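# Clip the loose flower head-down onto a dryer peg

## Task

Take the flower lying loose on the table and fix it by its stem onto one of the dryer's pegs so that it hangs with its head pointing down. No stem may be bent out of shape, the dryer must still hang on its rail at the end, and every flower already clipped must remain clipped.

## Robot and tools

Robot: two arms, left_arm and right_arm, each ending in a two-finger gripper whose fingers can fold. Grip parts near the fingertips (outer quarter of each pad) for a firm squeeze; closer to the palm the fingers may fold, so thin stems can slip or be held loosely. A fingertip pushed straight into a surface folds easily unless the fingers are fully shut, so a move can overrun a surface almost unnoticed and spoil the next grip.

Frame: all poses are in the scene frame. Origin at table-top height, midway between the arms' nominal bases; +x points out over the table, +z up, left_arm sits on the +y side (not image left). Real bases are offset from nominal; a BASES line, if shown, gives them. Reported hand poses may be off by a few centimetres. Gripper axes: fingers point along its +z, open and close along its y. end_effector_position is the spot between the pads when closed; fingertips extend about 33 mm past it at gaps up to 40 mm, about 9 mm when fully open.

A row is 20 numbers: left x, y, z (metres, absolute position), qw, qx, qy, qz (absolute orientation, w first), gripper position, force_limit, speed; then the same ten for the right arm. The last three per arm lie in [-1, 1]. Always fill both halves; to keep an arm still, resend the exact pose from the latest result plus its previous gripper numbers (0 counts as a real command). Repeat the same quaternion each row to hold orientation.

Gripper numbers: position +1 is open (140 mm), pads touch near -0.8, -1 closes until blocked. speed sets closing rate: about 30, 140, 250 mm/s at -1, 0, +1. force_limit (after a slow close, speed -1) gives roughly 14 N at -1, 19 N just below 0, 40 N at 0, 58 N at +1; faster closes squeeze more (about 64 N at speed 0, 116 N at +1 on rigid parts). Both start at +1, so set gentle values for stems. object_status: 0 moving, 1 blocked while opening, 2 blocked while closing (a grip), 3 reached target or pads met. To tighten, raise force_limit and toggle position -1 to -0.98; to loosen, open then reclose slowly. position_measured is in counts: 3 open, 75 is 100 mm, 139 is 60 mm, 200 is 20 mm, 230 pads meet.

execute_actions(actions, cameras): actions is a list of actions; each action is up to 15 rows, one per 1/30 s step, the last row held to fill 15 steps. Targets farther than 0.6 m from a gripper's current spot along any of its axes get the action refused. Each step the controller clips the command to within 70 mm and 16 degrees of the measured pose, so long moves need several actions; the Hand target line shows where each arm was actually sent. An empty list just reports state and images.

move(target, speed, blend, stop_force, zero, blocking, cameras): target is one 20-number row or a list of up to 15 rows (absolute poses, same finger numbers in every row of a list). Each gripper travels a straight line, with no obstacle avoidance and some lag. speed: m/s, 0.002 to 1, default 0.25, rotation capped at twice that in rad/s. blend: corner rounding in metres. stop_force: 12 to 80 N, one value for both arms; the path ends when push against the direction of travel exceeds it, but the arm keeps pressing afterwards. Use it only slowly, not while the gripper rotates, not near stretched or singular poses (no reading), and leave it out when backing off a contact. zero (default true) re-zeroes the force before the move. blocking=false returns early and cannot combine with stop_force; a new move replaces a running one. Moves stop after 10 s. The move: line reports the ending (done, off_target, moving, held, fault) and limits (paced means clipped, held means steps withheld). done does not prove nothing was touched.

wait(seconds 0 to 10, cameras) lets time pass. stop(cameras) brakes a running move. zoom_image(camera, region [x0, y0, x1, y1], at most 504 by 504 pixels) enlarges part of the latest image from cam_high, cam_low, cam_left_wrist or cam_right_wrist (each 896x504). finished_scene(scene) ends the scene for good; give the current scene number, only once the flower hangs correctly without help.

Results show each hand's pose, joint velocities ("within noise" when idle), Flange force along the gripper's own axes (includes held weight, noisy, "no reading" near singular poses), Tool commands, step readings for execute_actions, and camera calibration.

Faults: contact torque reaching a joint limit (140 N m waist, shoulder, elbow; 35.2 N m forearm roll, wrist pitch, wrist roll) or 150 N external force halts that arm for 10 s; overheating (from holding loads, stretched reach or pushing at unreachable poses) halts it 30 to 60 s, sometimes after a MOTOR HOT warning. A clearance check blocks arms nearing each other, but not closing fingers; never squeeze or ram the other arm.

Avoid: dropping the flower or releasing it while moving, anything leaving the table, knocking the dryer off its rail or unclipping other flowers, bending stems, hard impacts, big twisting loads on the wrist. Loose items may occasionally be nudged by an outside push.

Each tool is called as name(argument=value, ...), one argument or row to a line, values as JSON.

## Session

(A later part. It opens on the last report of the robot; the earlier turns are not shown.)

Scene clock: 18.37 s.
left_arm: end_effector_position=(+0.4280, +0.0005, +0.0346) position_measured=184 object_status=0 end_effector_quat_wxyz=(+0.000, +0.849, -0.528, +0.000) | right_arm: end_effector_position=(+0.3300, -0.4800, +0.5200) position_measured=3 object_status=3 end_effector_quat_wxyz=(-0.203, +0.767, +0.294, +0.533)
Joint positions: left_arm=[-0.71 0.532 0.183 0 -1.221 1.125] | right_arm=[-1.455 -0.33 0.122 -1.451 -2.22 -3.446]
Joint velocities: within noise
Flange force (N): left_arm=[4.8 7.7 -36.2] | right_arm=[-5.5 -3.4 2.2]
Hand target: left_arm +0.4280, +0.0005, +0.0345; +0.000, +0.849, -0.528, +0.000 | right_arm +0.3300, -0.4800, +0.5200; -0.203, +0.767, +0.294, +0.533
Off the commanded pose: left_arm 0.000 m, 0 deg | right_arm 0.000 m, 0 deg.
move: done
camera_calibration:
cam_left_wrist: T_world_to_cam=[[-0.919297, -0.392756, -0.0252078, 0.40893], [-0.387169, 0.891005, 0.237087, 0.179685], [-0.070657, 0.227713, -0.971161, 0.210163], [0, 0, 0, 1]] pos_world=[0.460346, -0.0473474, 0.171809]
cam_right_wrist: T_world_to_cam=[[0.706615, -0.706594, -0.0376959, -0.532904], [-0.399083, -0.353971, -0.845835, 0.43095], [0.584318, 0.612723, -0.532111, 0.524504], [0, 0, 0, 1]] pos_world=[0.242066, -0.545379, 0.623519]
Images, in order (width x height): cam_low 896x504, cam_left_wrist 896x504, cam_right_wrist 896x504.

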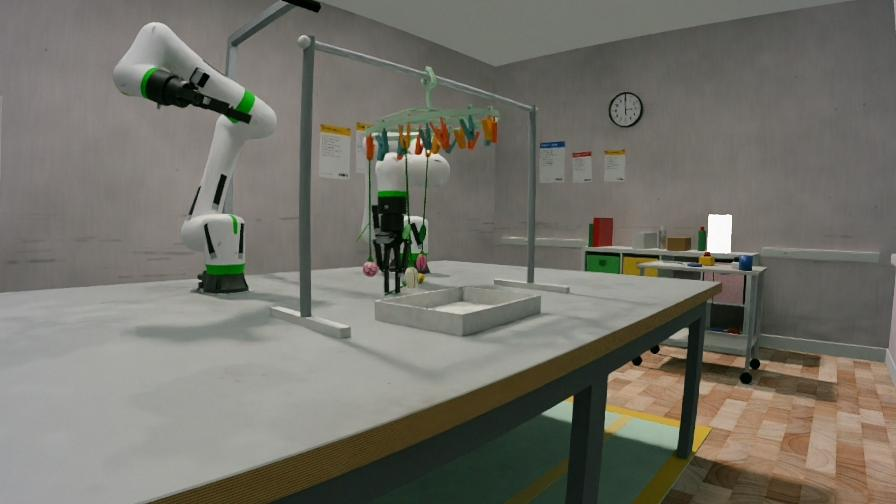

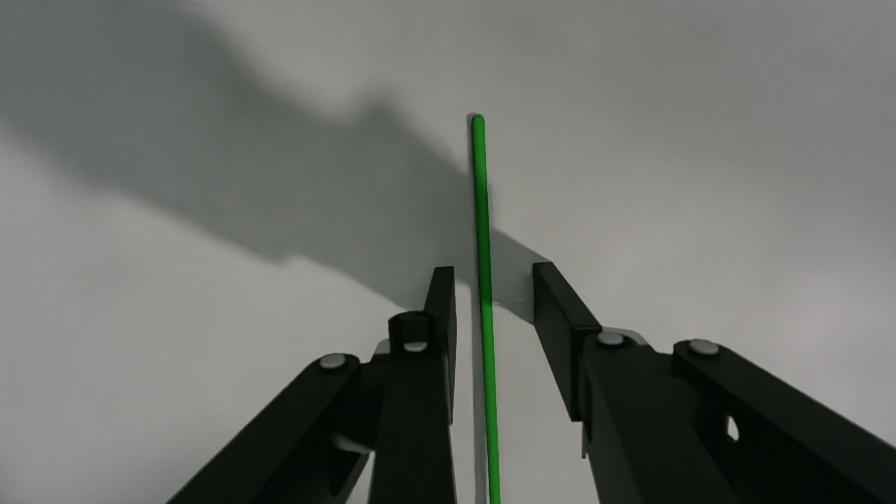

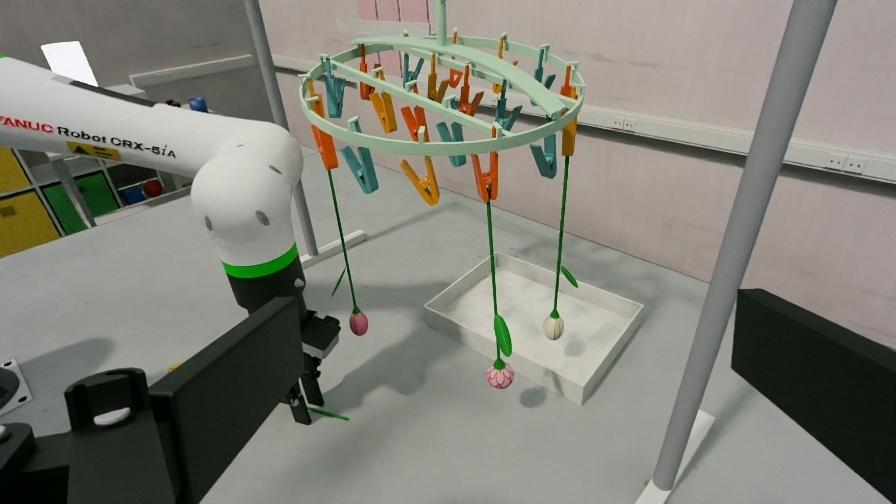

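move(
  target=[0.428,0.0005,0.0385,0,0.849,-0.528,0,-1,-1,-1,0.33,-0.48,0.52,-0.203,0.767,0.294,0.533,1,1,1],
  speed=0.04,
  cameras=["cam_left_wrist","cam_low"],
)

zoom_image(
  camera="cam_low",
  region=[360, 220, 460, 310],
)

Scene clock: 19.63 s.
left_arm: end_effector_position=(+0.4280, +0.0005, +0.0385) position_measured=224 object_status=0 end_effector_quat_wxyz=(+0.000, +0.849, -0.528, +0.000) | right_arm: end_effector_position=(+0.3300, -0.4800, +0.5200) position_measured=3 object_status=3 end_effector_quat_wxyz=(-0.203, +0.767, +0.294, +0.533)
Joint positions: left_arm=[-0.71 0.529 0.188 0 -1.229 1.125] | right_arm=[-1.455 -0.33 0.122 -1.451 -2.22 -3.446]
Joint velocities: within noise
Flange force (N): left_arm=[6.6 -1.4 -3.2] | right_arm=[-5.8 -3.6 2.6]
Hand target: left_arm +0.4280, +0.0005, +0.0385; +0.000, +0.849, -0.528, +0.000 | right_arm +0.3300, -0.4800, +0.5200; -0.203, +0.767, +0.294, +0.533
Off the commanded pose: left_arm 0.000 m, 0 deg | right_arm 0.000 m, 0 deg.
move: done
camera_calibration:
cam_left_wrist: T_world_to_cam=[[-0.919338, -0.392659, -0.0252242, 0.409054], [-0.387073, 0.891023, 0.237178, 0.178701], [-0.0706548, 0.22781, -0.971139, 0.21395], [0, 0, 0, 1]] pos_world=[0.460346, -0.0473475, 0.175709]
Images, in order (width x height): cam_low 896x504, cam_left_wrist 896x504.

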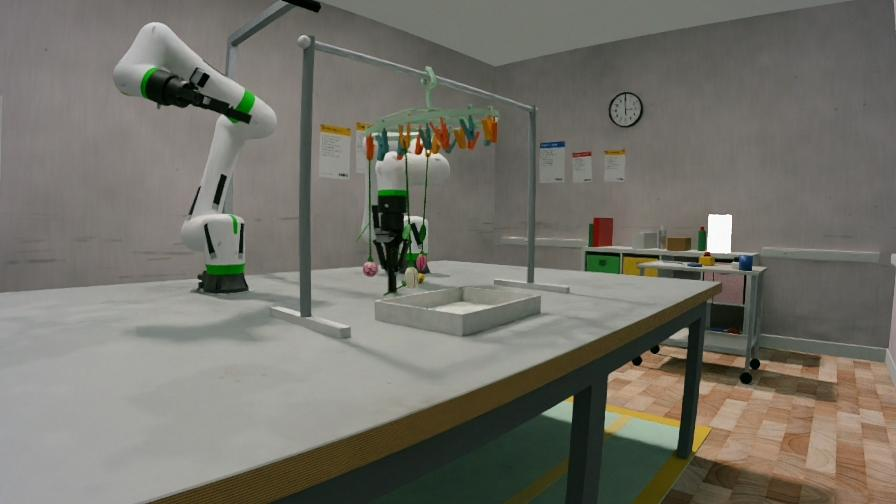

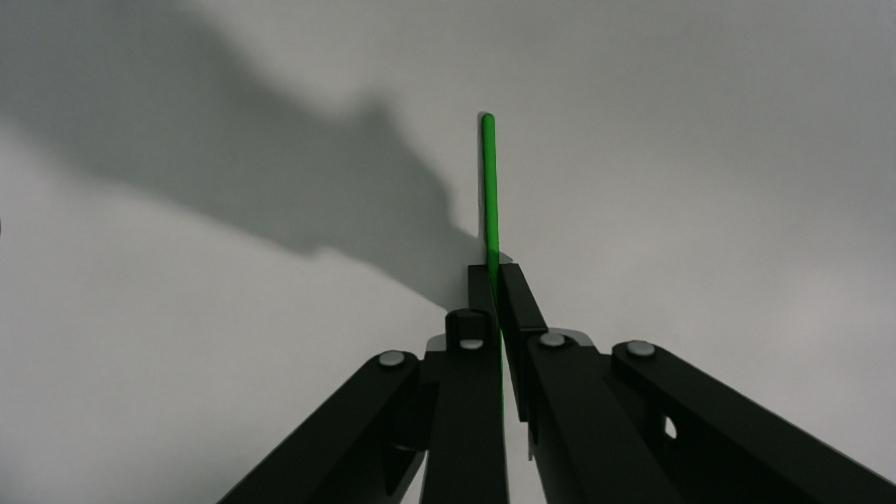

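Scaled by 5.040.

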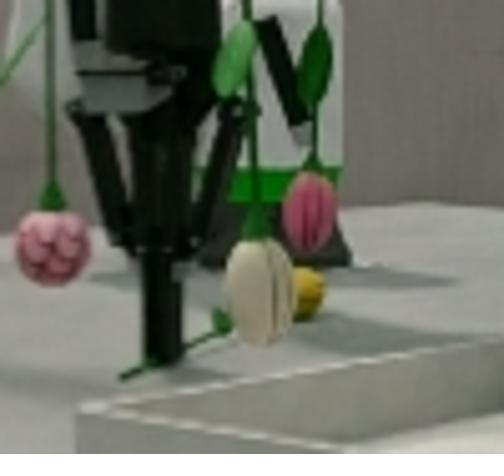

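wait(
  seconds=0.7,
  cameras=[],
)

move(
  target=[0.41,0.02,0.16,0,0.849,-0.528,0,-1,-1,-1,0.33,-0.48,0.52,-0.203,0.767,0.294,0.533,1,1,1],
  speed=0.1,
)

zoom_image(
  camera="cam_low",
  region=[360, 190, 460, 290],
)

Scene clock: 20.50 s.
left_arm: end_effector_position=(+0.4280, +0.0005, +0.0385) position_measured=224 object_status=2 end_effector_quat_wxyz=(+0.000, +0.849, -0.528, +0.000) | right_arm: end_effector_position=(+0.3300, -0.4800, +0.5200) position_measured=3 object_status=3 end_effector_quat_wxyz=(-0.203, +0.767, +0.294, +0.533)
Joint positions: left_arm=[-0.71 0.529 0.188 0 -1.229 1.125] | right_arm=[-1.455 -0.33 0.122 -1.451 -2.22 -3.446]
Joint velocities: within noise
Flange force (N): left_arm=[6.8 -1.5 -3.0] | right_arm=[-5.7 -3.2 2.2]
Hand target: left_arm +0.4280, +0.0005, +0.0385; +0.000, +0.849, -0.528, +0.000 | right_arm +0.3300, -0.4800, +0.5200; -0.203, +0.767, +0.294, +0.533
Tool commands: left_gripper/position=-1.0 left_gripper/force_limit=-1.0 left_gripper/speed=-1.0 right_gripper/position=+1.0 right_gripper/force_limit=+1.0 right_gripper/speed=+1.0
Off the commanded pose: left_arm 0.000 m, 0 deg | right_arm 0.000 m, 0 deg.
wait: 0.70 s; at rest from the start
No camera images: "cameras" was empty.

Scene clock: 22.10 s.
left_arm: end_effector_position=(+0.4100, +0.0200, +0.1600) position_measured=224 object_status=2 end_effector_quat_wxyz=(+0.000, +0.849, -0.528, +0.000) | right_arm: end_effector_position=(+0.3300, -0.4800, +0.5200) position_measured=3 object_status=3 end_effector_quat_wxyz=(-0.203, +0.767, +0.294, +0.533)
Joint positions: left_arm=[-0.703 0.394 0.285 0 -1.461 1.118] | right_arm=[-1.455 -0.33 0.122 -1.451 -2.22 -3.446]
Joint velocities: within noise
Flange force (N): left_arm=[6.0 -0.9 -4.1] | right_arm=[-5.6 -3.5 2.1]
Hand target: left_arm +0.4100, +0.0200, +0.1600; +0.000, +0.849, -0.528, +0.000 | right_arm +0.3300, -0.4800, +0.5200; -0.203, +0.767, +0.294, +0.533
Off the commanded pose: left_arm 0.000 m, 0 deg | right_arm 0.000 m, 0 deg.
move: done
camera_calibration:
cam_left_wrist: T_world_to_cam=[[-0.919332, -0.392679, -0.0251346, 0.403198], [-0.387069, 0.891014, 0.237215, 0.125529], [-0.0707544, 0.227809, -0.971132, 0.326271], [0, 0, 0, 1]] pos_world=[0.442346, -0.0278475, 0.297209]
cam_right_wrist: T_world_to_cam=[[0.706615, -0.706594, -0.0376959, -0.532904], [-0.399083, -0.353971, -0.845835, 0.43095], [0.584318, 0.612723, -0.532111, 0.524504], [0, 0, 0, 1]] pos_world=[0.242066, -0.545379, 0.623519]

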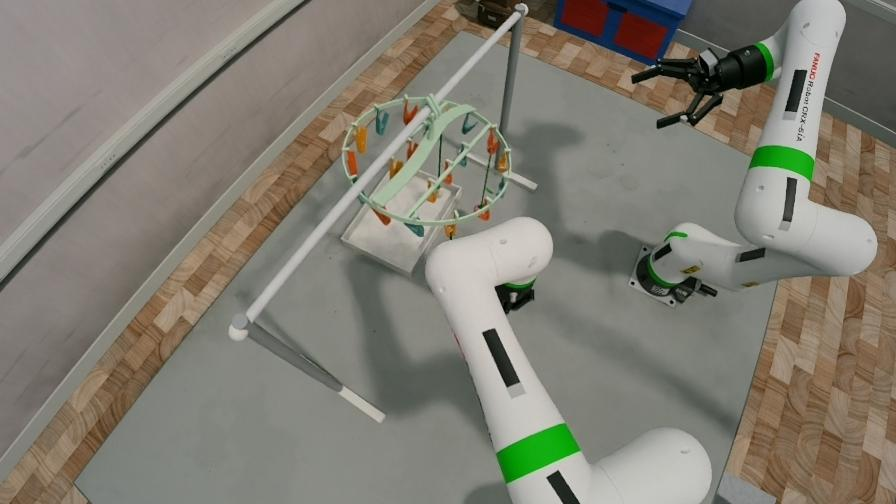

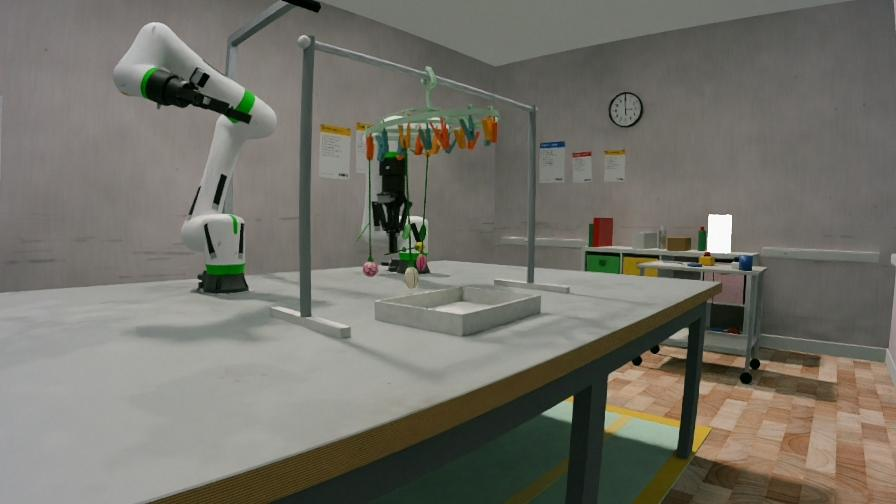

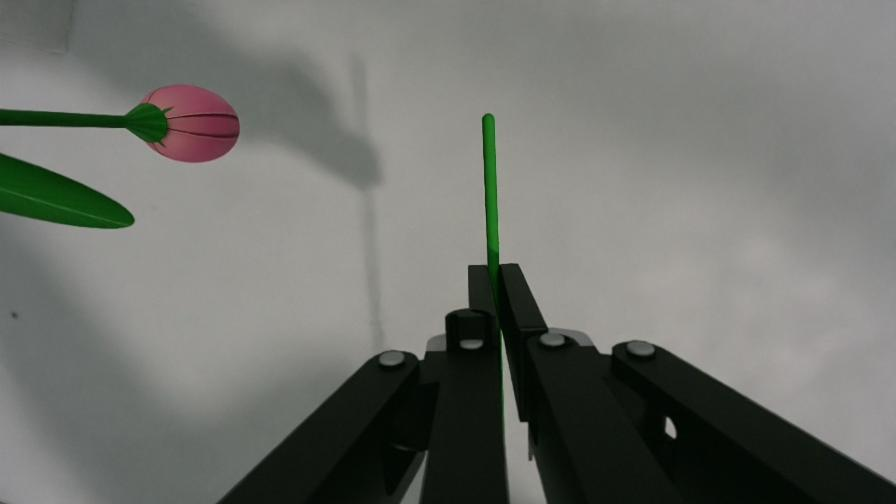

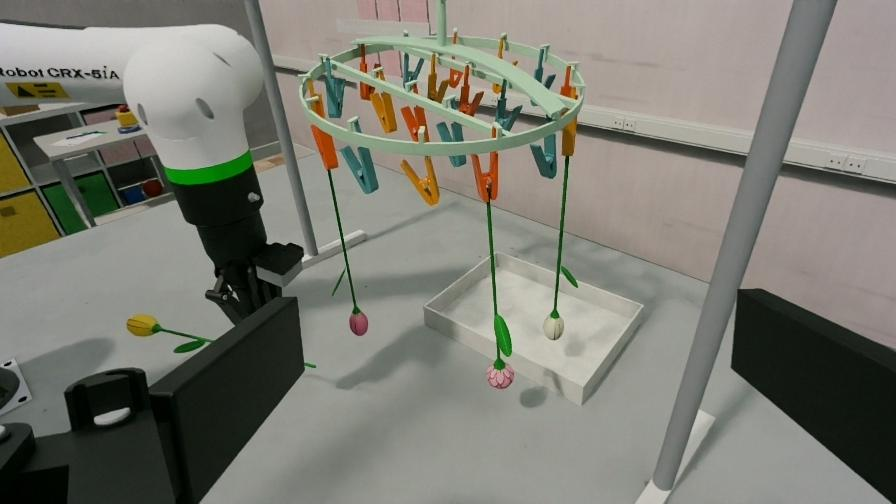

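Scaled by 5.040.

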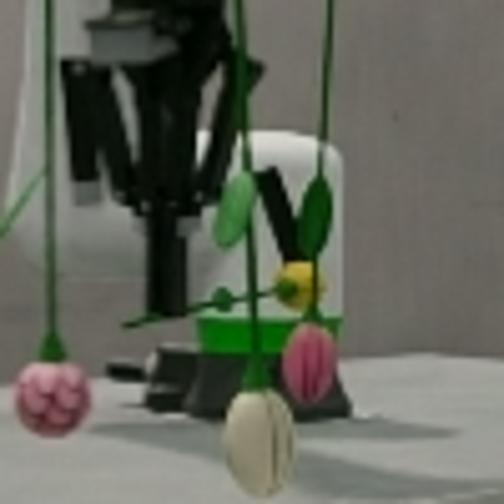

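move(
  target=[
    [0.3,0.16,0.36,0.2915,0.644,-0.2916,0.644,-1,-1,-1,0.36,-0.32,0.52,-0.203,0.767,0.294,0.533,0,1,0],
    [0.27,0.2,0.36,0.2915,0.644,-0.2916,0.644,-1,-1,-1,0.425,-0.193,0.499,-0.203,0.767,0.294,0.533,0,1,0],
  ],
  speed=0.2,
  blend=0.03,
)

zoom_image(
  camera="cam_right_wrist",
  region=[270, 0, 630, 300],
)

Scene clock: 28.40 s.
left_arm: end_effector_position=(+0.2702, +0.1983, +0.3609) position_measured=224 object_status=2 end_effector_quat_wxyz=(+0.177, +0.742, -0.243, +0.599) | right_arm: end_effector_position=(+0.4253, -0.1939, +0.4987) position_measured=129 object_status=3 end_effector_quat_wxyz=(-0.259, +0.721, +0.338, +0.546)
Joint positions: left_arm=[-0.007 -1.562 -1.185 0.869 -0.867 0.727] | right_arm=[0.067 -0.737 -0.266 -0.877 -1.052 -3.926]
Joint velocities: within noise
Flange force (N): no reading
Hand target: left_arm +0.2702, +0.1983, +0.3609; +0.177, +0.742, -0.243, +0.599 | right_arm +0.4253, -0.1939, +0.4988; -0.259, +0.721, +0.338, +0.546
Off the commanded pose: left_arm 0.002 m, 19 deg; orientation clipped | right_arm 0.001 m, 10 deg.
joint sent to its limit (left arm) — joint 3 (elbow), lower limit, where the elbow is as bent as it goes. The joint targets are off in orientation, not in position.
joint sent to its limit (right arm) — joint 6 (wrist roll), lower limit. The joint targets are off in orientation, not in position.
move: off_target (left_arm, right_arm); limits=paced
camera_calibration:
cam_left_wrist: T_world_to_cam=[[-0.56026, -0.823851, -0.0859026, 0.360224], [-0.323218, 0.312927, -0.893088, 0.370243], [0.762653, -0.472596, -0.441604, 0.193485], [0, 0, 0, 1]] pos_world=[0.173927, 0.272352, 0.447048]
cam_right_wrist: T_world_to_cam=[[0.805877, -0.590765, -0.0394743, -0.417782], [-0.299925, -0.349834, -0.887503, 0.531718], [0.510496, 0.727058, -0.459108, 0.299406], [0, 0, 0, 1]] pos_world=[0.343311, -0.278484, 0.592869]

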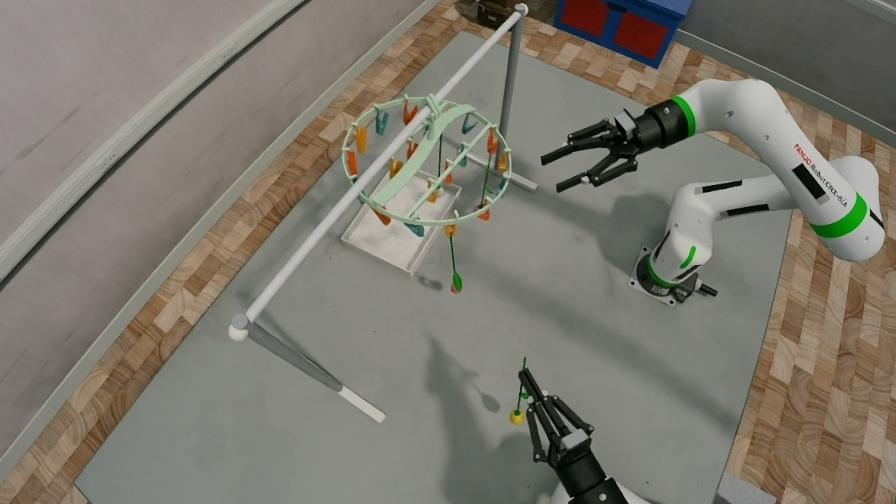

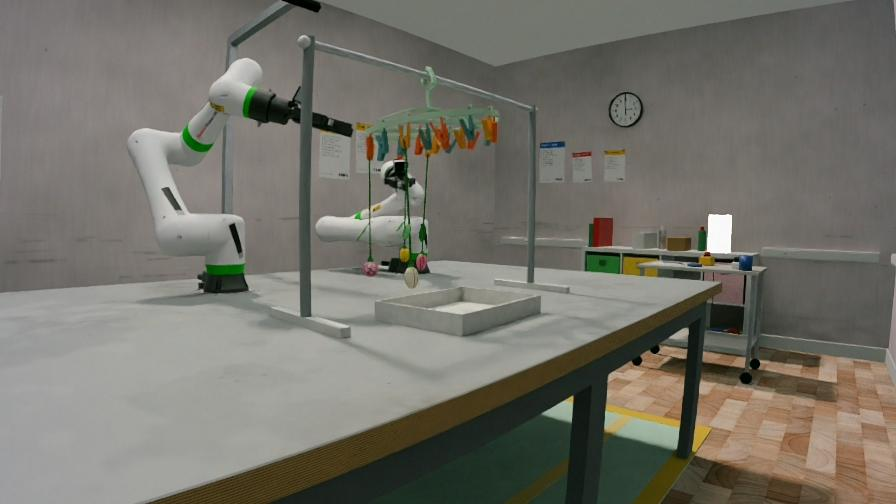

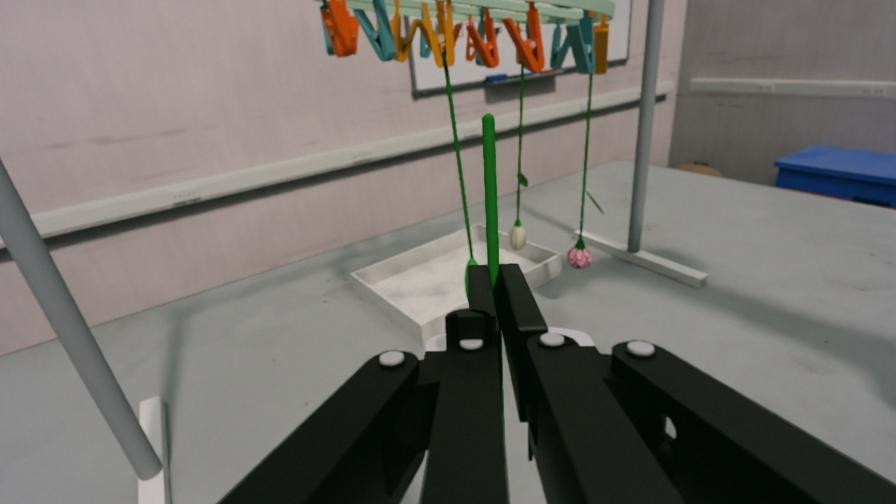

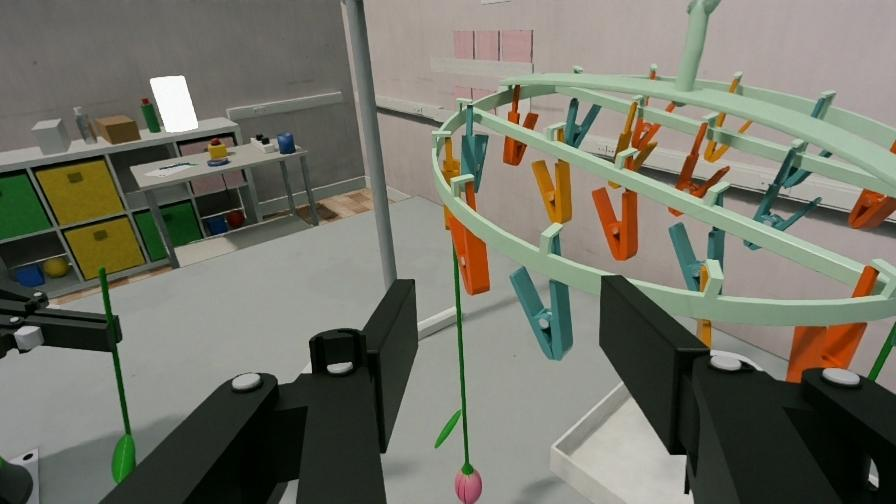

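Scaled by 1.400.

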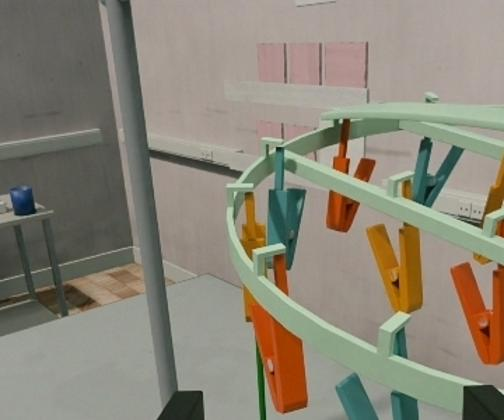

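move(
  target=[
    [0.32,0.14,0.36,0.2915,0.644,-0.2916,0.644,-1,-1,-1,0.38,-0.28,0.515,-0.203,0.767,0.294,0.533,0,1,0],
    [0.36,0.10,0.36,0.2915,0.644,-0.2916,0.644,-1,-1,-1,0.38,-0.28,0.515,-0.442,0.811,-0.129,0.360,0,1,0],
  ],
  speed=0.3,
  cameras=["cam_left_wrist"],
)

Scene clock: 36.33 s.
left_arm: end_effector_position=(+0.3613, +0.1006, +0.3607) position_measured=224 object_status=2 end_effector_quat_wxyz=(+0.274, +0.637, -0.266, +0.670) | right_arm: end_effector_position=(+0.3806, -0.2804, +0.5140) position_measured=129 object_status=3 end_effector_quat_wxyz=(-0.458, +0.695, +0.164, +0.530)
Joint positions: left_arm=[-0.639 -0.762 -0.816 -1.081 0.213 2.644] | right_arm=[-1.052 -0.606 -0.316 -1.664 -1.937 -3.926]
Joint velocities: left_arm=[-0.197 0.028 0.19 -0.944 -0.067 0.968] | right_arm=[within noise]
Flange force (N): left_arm=no reading | right_arm=[-7.4 -2.0 -1.4]
Hand target: left_arm +0.3614, +0.1004, +0.3612; +0.284, +0.636, -0.276, +0.663 | right_arm +0.3806, -0.2804, +0.5140; -0.458, +0.695, +0.164, +0.530
Off the commanded pose: left_arm 0.002 m, 5 deg | right_arm 0.001 m, 41 deg; orientation clipped.
joint sent to its limit (right arm) — joint 6 (wrist roll), lower limit.
move: moving (left_arm; no rest 5 s after the path's end), off_target (right_arm); limits=paced
camera_calibration:
cam_left_wrist: T_world_to_cam=[[-0.684799, -0.726223, -0.0604122, 0.356635], [-0.0973709, 0.173343, -0.980036, 0.393776], [0.722197, -0.665246, -0.189418, 0.0207256], [0, 0, 0, 1]] pos_world=[0.267598, 0.204526, 0.411386]
Images, in order (width x height): cam_left_wrist 896x504.

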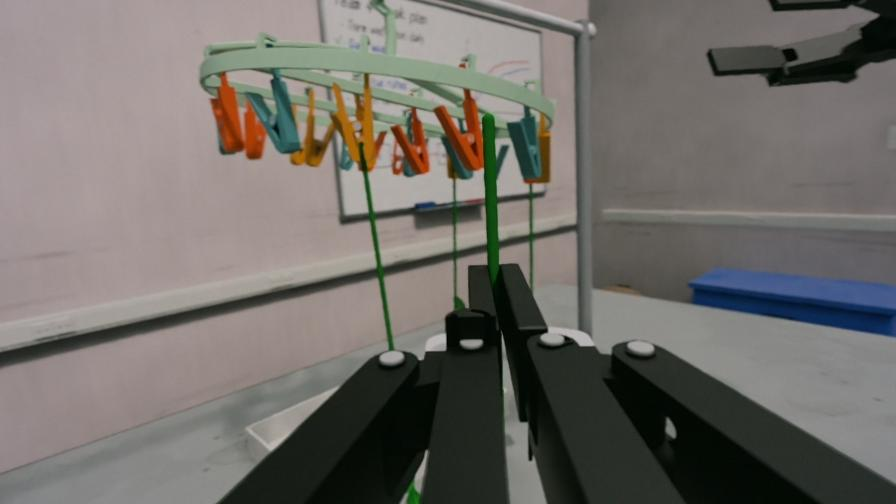

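move(
  target=[
    [0.36,0.08,0.35,0.1225,0.698,-0.1225,0.698,-1,-1,-1,0.36,-0.30,0.51,-0.203,0.767,0.294,0.533,0,1,0],
    [0.36,0.05,0.34,0.1225,0.698,-0.1225,0.698,-1,-1,-1,0.36,-0.30,0.51,0.360,0.129,0.811,0.442,0,1,0],
    [0.36,0.05,0.34,0.1225,0.698,-0.1225,0.698,-1,-1,-1,0.36,-0.30,0.51,-0.563,0.638,-0.517,0.091,0,1,0],
    [0.36,0.05,0.34,0.1225,0.698,-0.1225,0.698,-1,-1,-1,0.36,-0.30,0.51,-0.203,0.767,0.294,0.533,0,1,0],
  ],
  speed=0.5,
)

Scene clock: 45.07 s.
left_arm: end_effector_position=(+0.3600, +0.0500, +0.3400) position_measured=224 object_status=2 end_effector_quat_wxyz=(+0.122, +0.696, -0.122, +0.696) | right_arm: end_effector_position=(+0.3600, -0.3000, +0.5100) position_measured=129 object_status=3 end_effector_quat_wxyz=(-0.203, +0.767, +0.294, +0.533)
Joint positions: left_arm=[-1.46 -0.157 -1.023 1.176 1.255 0.93] | right_arm=[-0.882 -0.757 -0.13 -1.274 -1.772 2.546]
Joint velocities: within noise
Flange force (N): left_arm=[2.9 2.1 0.8] | right_arm=no reading
Hand target: left_arm +0.3600, +0.0500, +0.3400; +0.122, +0.696, -0.122, +0.696 | right_arm +0.3600, -0.3000, +0.5100; -0.203, +0.767, +0.294, +0.533
Off the commanded pose: left_arm 0.000 m, 0 deg | right_arm 0.000 m, 0 deg.
move: done; limits=paced
camera_calibration:
cam_left_wrist: T_world_to_cam=[[-0.316216, -0.947131, -0.0543175, 0.194117], [-0.207073, 0.124783, -0.970335, 0.420827], [0.925812, -0.295588, -0.235584, -0.0919479], [0, 0, 0, 1]] pos_world=[0.233652, 0.104164, 0.397226]
cam_right_wrist: T_world_to_cam=[[0.706611, -0.706598, -0.0376985, -0.427292], [-0.399137, -0.354019, -0.84579, 0.498149], [0.584287, 0.612691, -0.532183, 0.391404], [0, 0, 0, 1]] pos_world=[0.272066, -0.365378, 0.613519]

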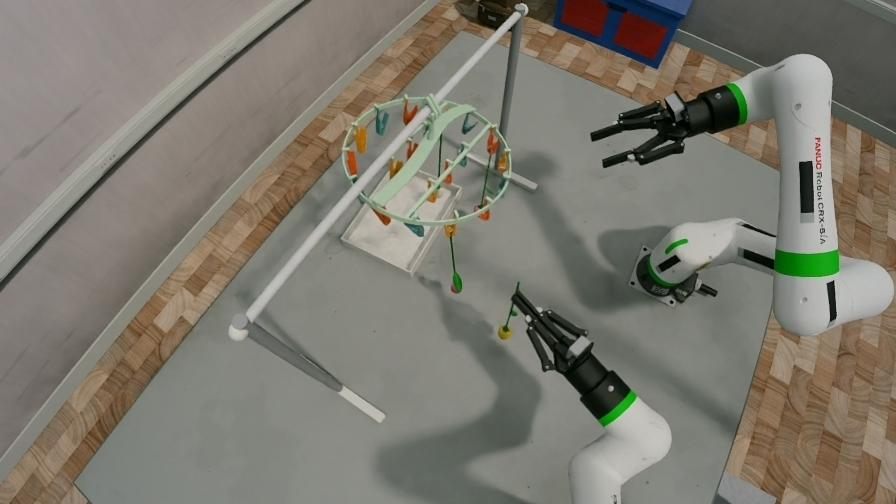

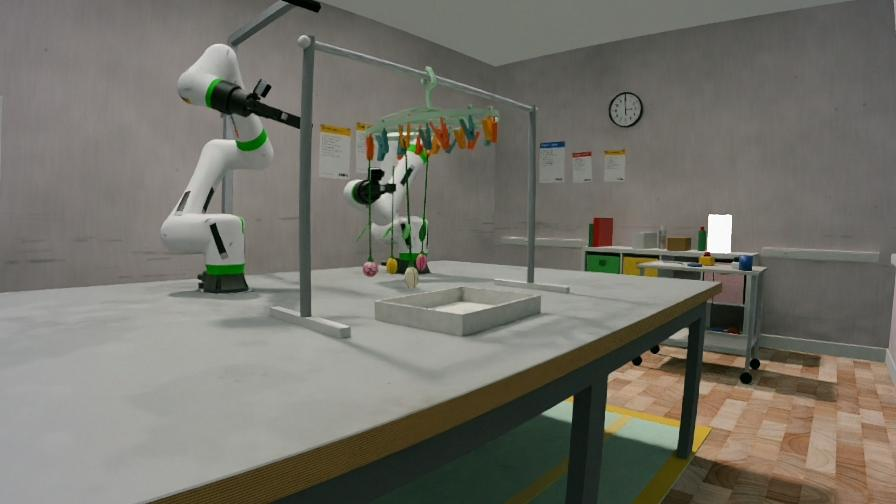

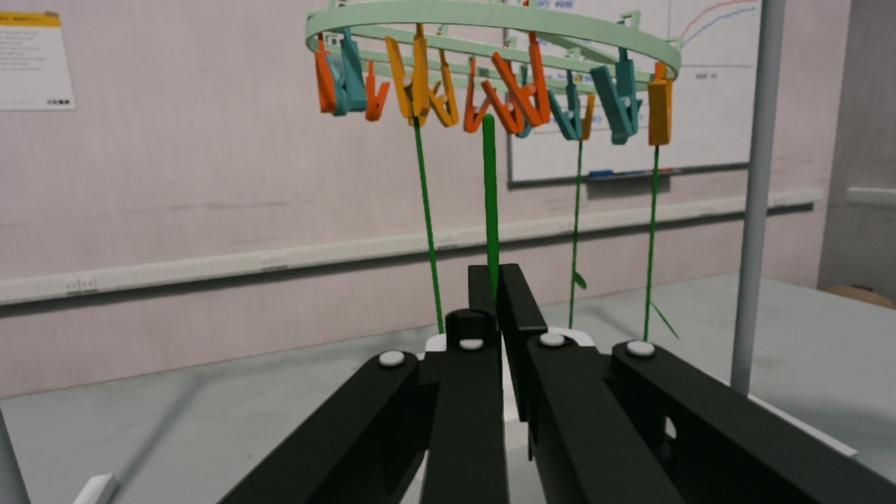

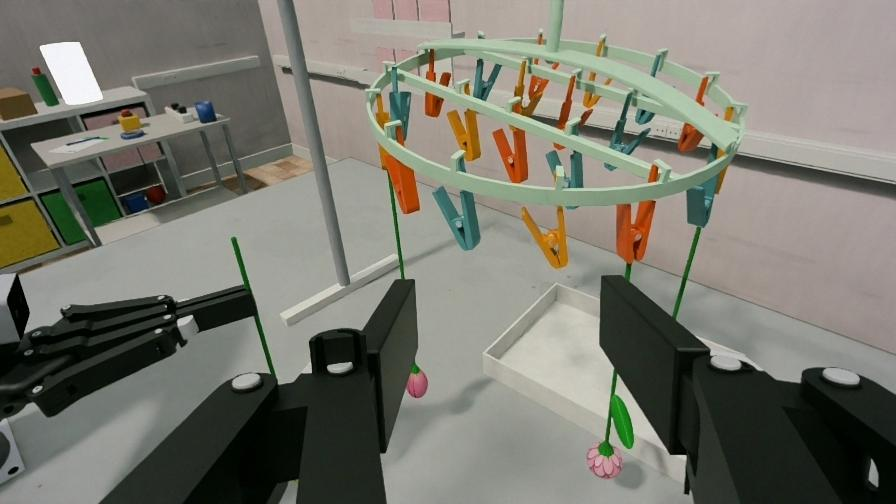

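zoom_image(
  camera="cam_left_wrist",
  region=[450, 0, 700, 150],
)

zoom_image(
  camera="cam_right_wrist",
  region=[360, 110, 600, 290],
)

Scaled by 2.016.

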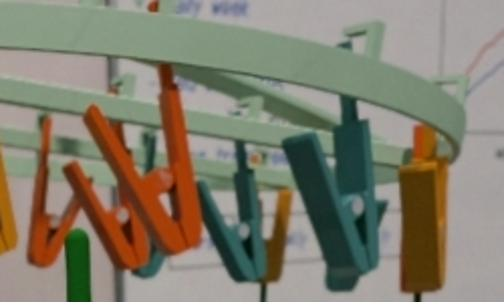

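Scaled by 2.100.

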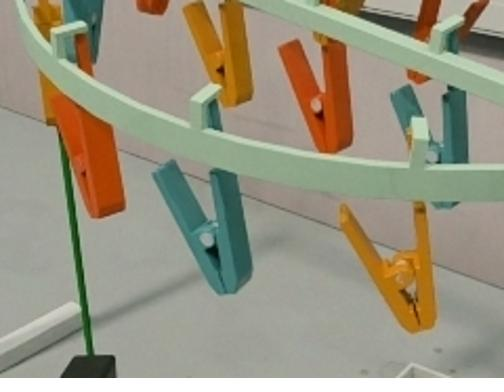

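move(
  target=[
    [0.36,0.05,0.34,0.1225,0.698,-0.1225,0.698,-1,-1,-1,0.40,-0.165,0.440,-0.135,0.694,0.135,0.694,0,1,0],
  ],
  speed=0.15,
)

zoom_image(
  camera="cam_right_wrist",
  region=[360, 60, 660, 360],
)

zoom_image(
  camera="cam_left_wrist",
  region=[500, 0, 800, 200],
)

Scene clock: 50.10 s.
left_arm: end_effector_position=(+0.3600, +0.0500, +0.3400) position_measured=224 object_status=2 end_effector_quat_wxyz=(+0.122, +0.696, -0.122, +0.696) | right_arm: end_effector_position=(+0.3995, -0.1642, +0.4398) position_measured=129 object_status=3 end_effector_quat_wxyz=(-0.120, +0.689, +0.117, +0.705)
Joint positions: left_arm=[-1.46 -0.157 -1.023 1.176 1.255 0.93] | right_arm=[0.869 -1.004 -0.676 -1.997 0.644 3.672]
Joint velocities: within noise
Flange force (N): left_arm=[2.4 3.6 1.9] | right_arm=no reading
Hand target: left_arm +0.3600, +0.0500, +0.3400; +0.122, +0.696, -0.122, +0.696 | right_arm +0.3995, -0.1642, +0.4398; -0.120, +0.689, +0.117, +0.705
Off the commanded pose: left_arm 0.000 m, 0 deg | right_arm 0.001 m, 3 deg.
move: off_target (right_arm); limits=paced
camera_calibration:
cam_left_wrist: T_world_to_cam=[[-0.316216, -0.947131, -0.0543175, 0.194117], [-0.207073, 0.124783, -0.970335, 0.420827], [0.925812, -0.295588, -0.235584, -0.0919479], [0, 0, 0, 1]] pos_world=[0.233652, 0.104164, 0.397226]
cam_right_wrist: T_world_to_cam=[[0.392649, -0.919531, -0.0170214, -0.280558], [-0.173218, -0.0557639, -0.983304, 0.521891], [0.903229, 0.389041, -0.181175, -0.0707747], [0, 0, 0, 1]] pos_world=[0.264487, -0.201345, 0.495579]

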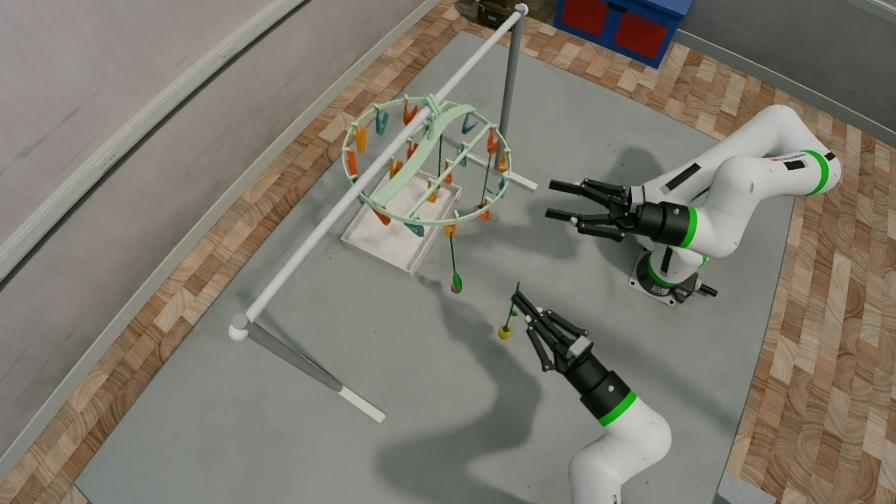

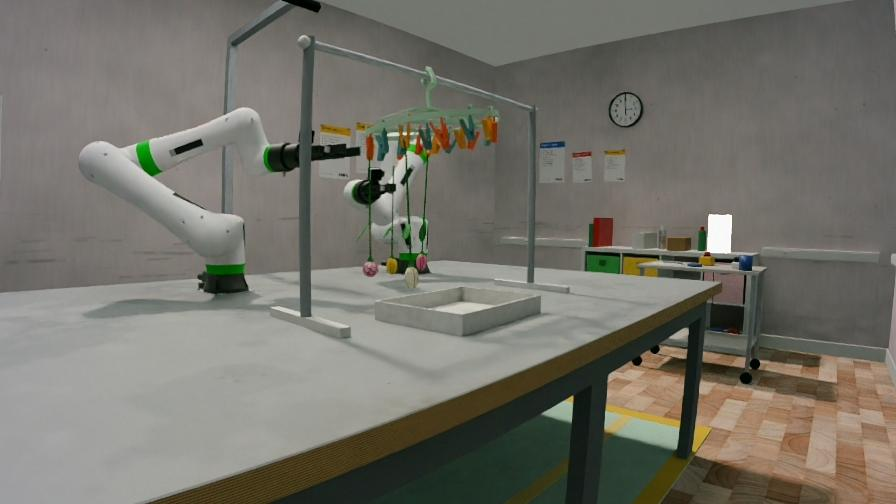

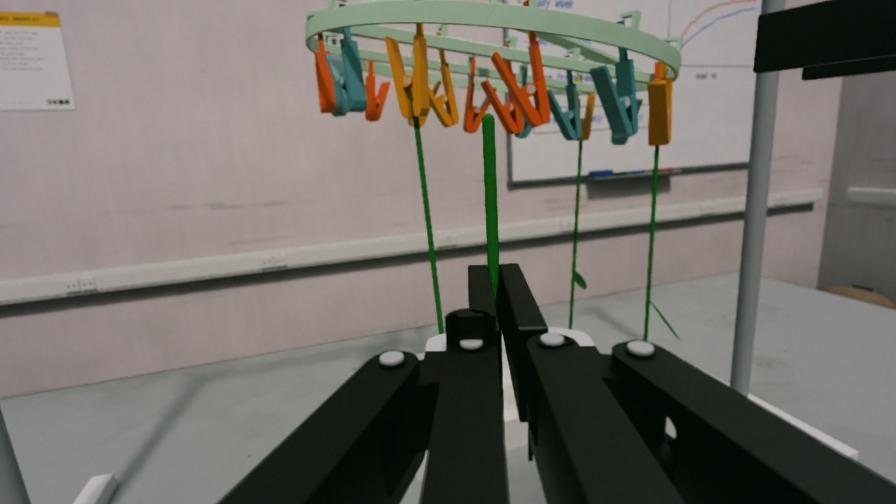

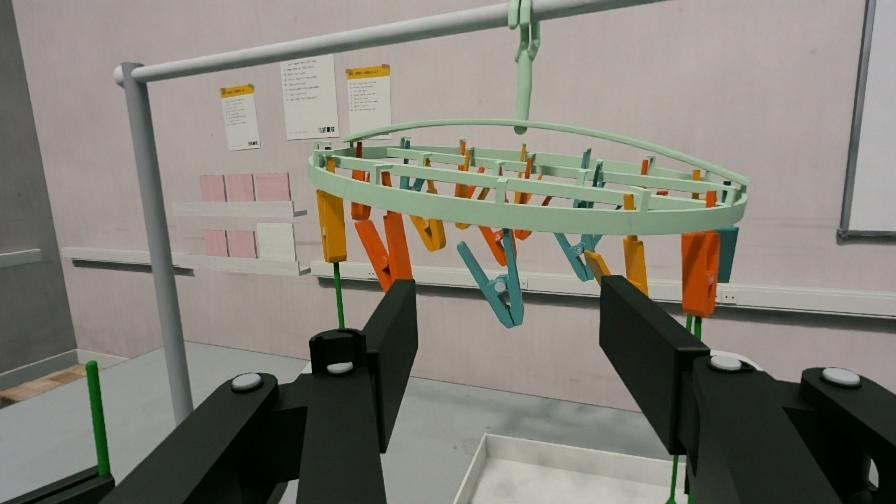

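Scaled by 1.680.

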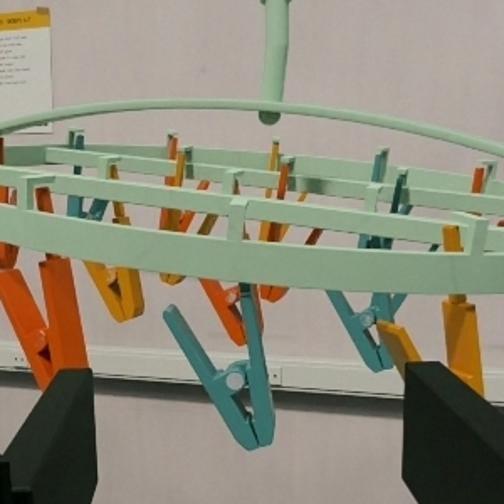

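Scaled by 1.680.

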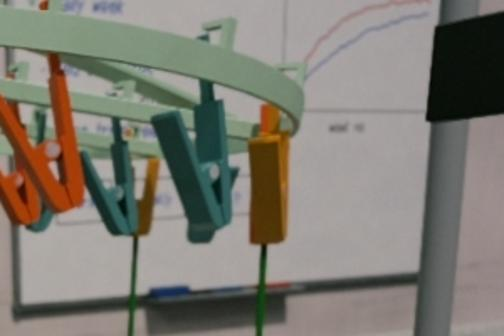

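move(
  target=[
    [0.36,0.05,0.34,0.1225,0.698,-0.1225,0.698,-1,-1,-1,0.40,-0.162,0.440,-0.117,0.697,0.117,0.697,-0.18,1,0],
    [0.36,0.05,0.34,0.1225,0.698,-0.1225,0.698,-1,-1,-1,0.4675,-0.137,0.440,-0.117,0.697,0.117,0.697,-0.18,1,0],
  ],
  speed=0.08,
)

zoom_image(
  camera="cam_right_wrist",
  region=[360, 60, 660, 360],
)

zoom_image(
  camera="cam_left_wrist",
  region=[500, 0, 800, 200],
)

zoom_image(
  camera="cam_high",
  region=[440, 140, 600, 260],
)

Scene clock: 53.17 s.
left_arm: end_effector_position=(+0.3600, +0.0500, +0.3400) position_measured=224 object_status=2 end_effector_quat_wxyz=(+0.122, +0.696, -0.122, +0.696) | right_arm: end_effector_position=(+0.4674, -0.1367, +0.4399) position_measured=151 object_status=3 end_effector_quat_wxyz=(-0.116, +0.697, +0.116, +0.699)
Joint positions: left_arm=[-1.46 -0.157 -1.023 1.176 1.255 0.93] | right_arm=[0.645 -0.781 -0.598 -2.01 0.404 3.615]
Joint velocities: within noise
Flange force (N): left_arm=[1.7 3.9 2.3] | right_arm=no reading
Hand target: left_arm +0.3600, +0.0500, +0.3400; +0.122, +0.696, -0.122, +0.696 | right_arm +0.4674, -0.1367, +0.4399; -0.116, +0.697, +0.116, +0.699
Off the commanded pose: left_arm 0.000 m, 0 deg | right_arm 0.000 m, 0 deg.
move: done
camera_calibration:
cam_left_wrist: T_world_to_cam=[[-0.316216, -0.947131, -0.0543175, 0.194117], [-0.207073, 0.124783, -0.970335, 0.420827], [0.925812, -0.295588, -0.235584, -0.0919479], [0, 0, 0, 1]] pos_world=[0.233652, 0.104164, 0.397226]
cam_right_wrist: T_world_to_cam=[[0.384023, -0.923148, -0.0180031, -0.277936], [-0.192065, -0.0607957, -0.979497, 0.541793], [0.903126, 0.379607, -0.200651, -0.135445], [0, 0, 0, 1]] pos_world=[0.333118, -0.172222, 0.498504]

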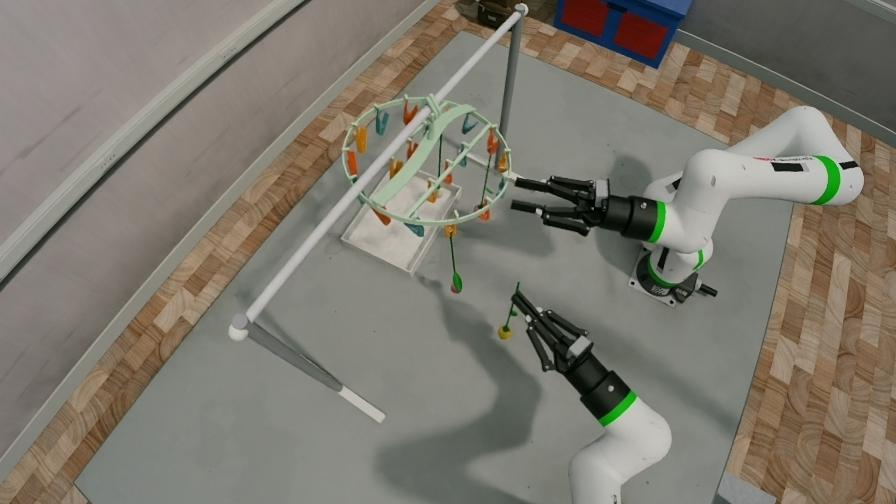

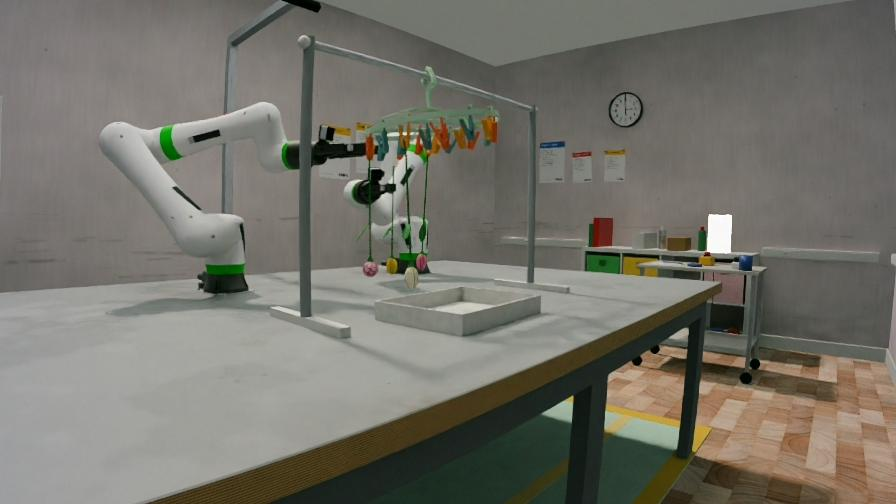

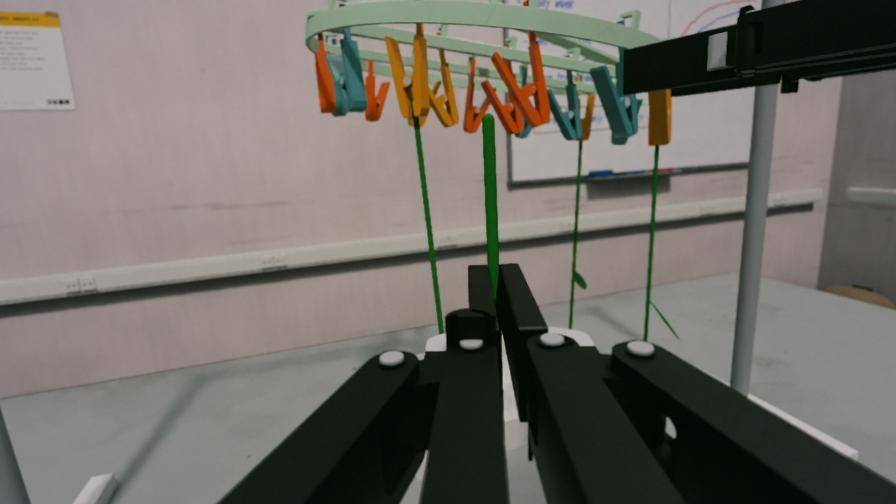

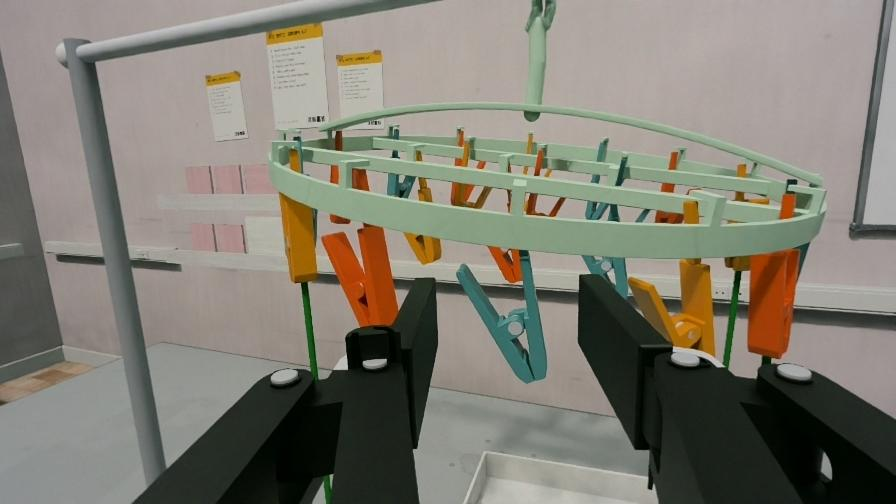

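Scaled by 1.680.

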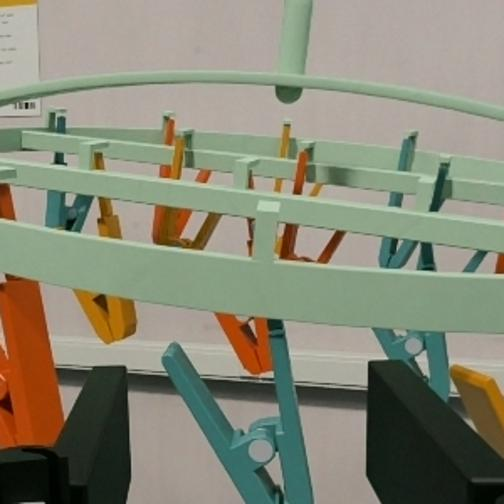

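Scaled by 1.680.

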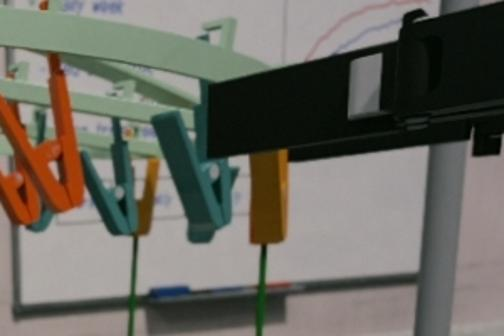

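Scaled by 3.150.

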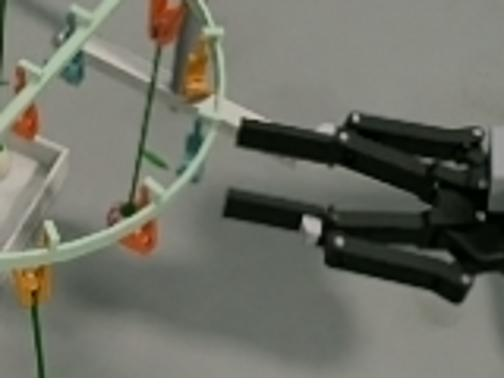

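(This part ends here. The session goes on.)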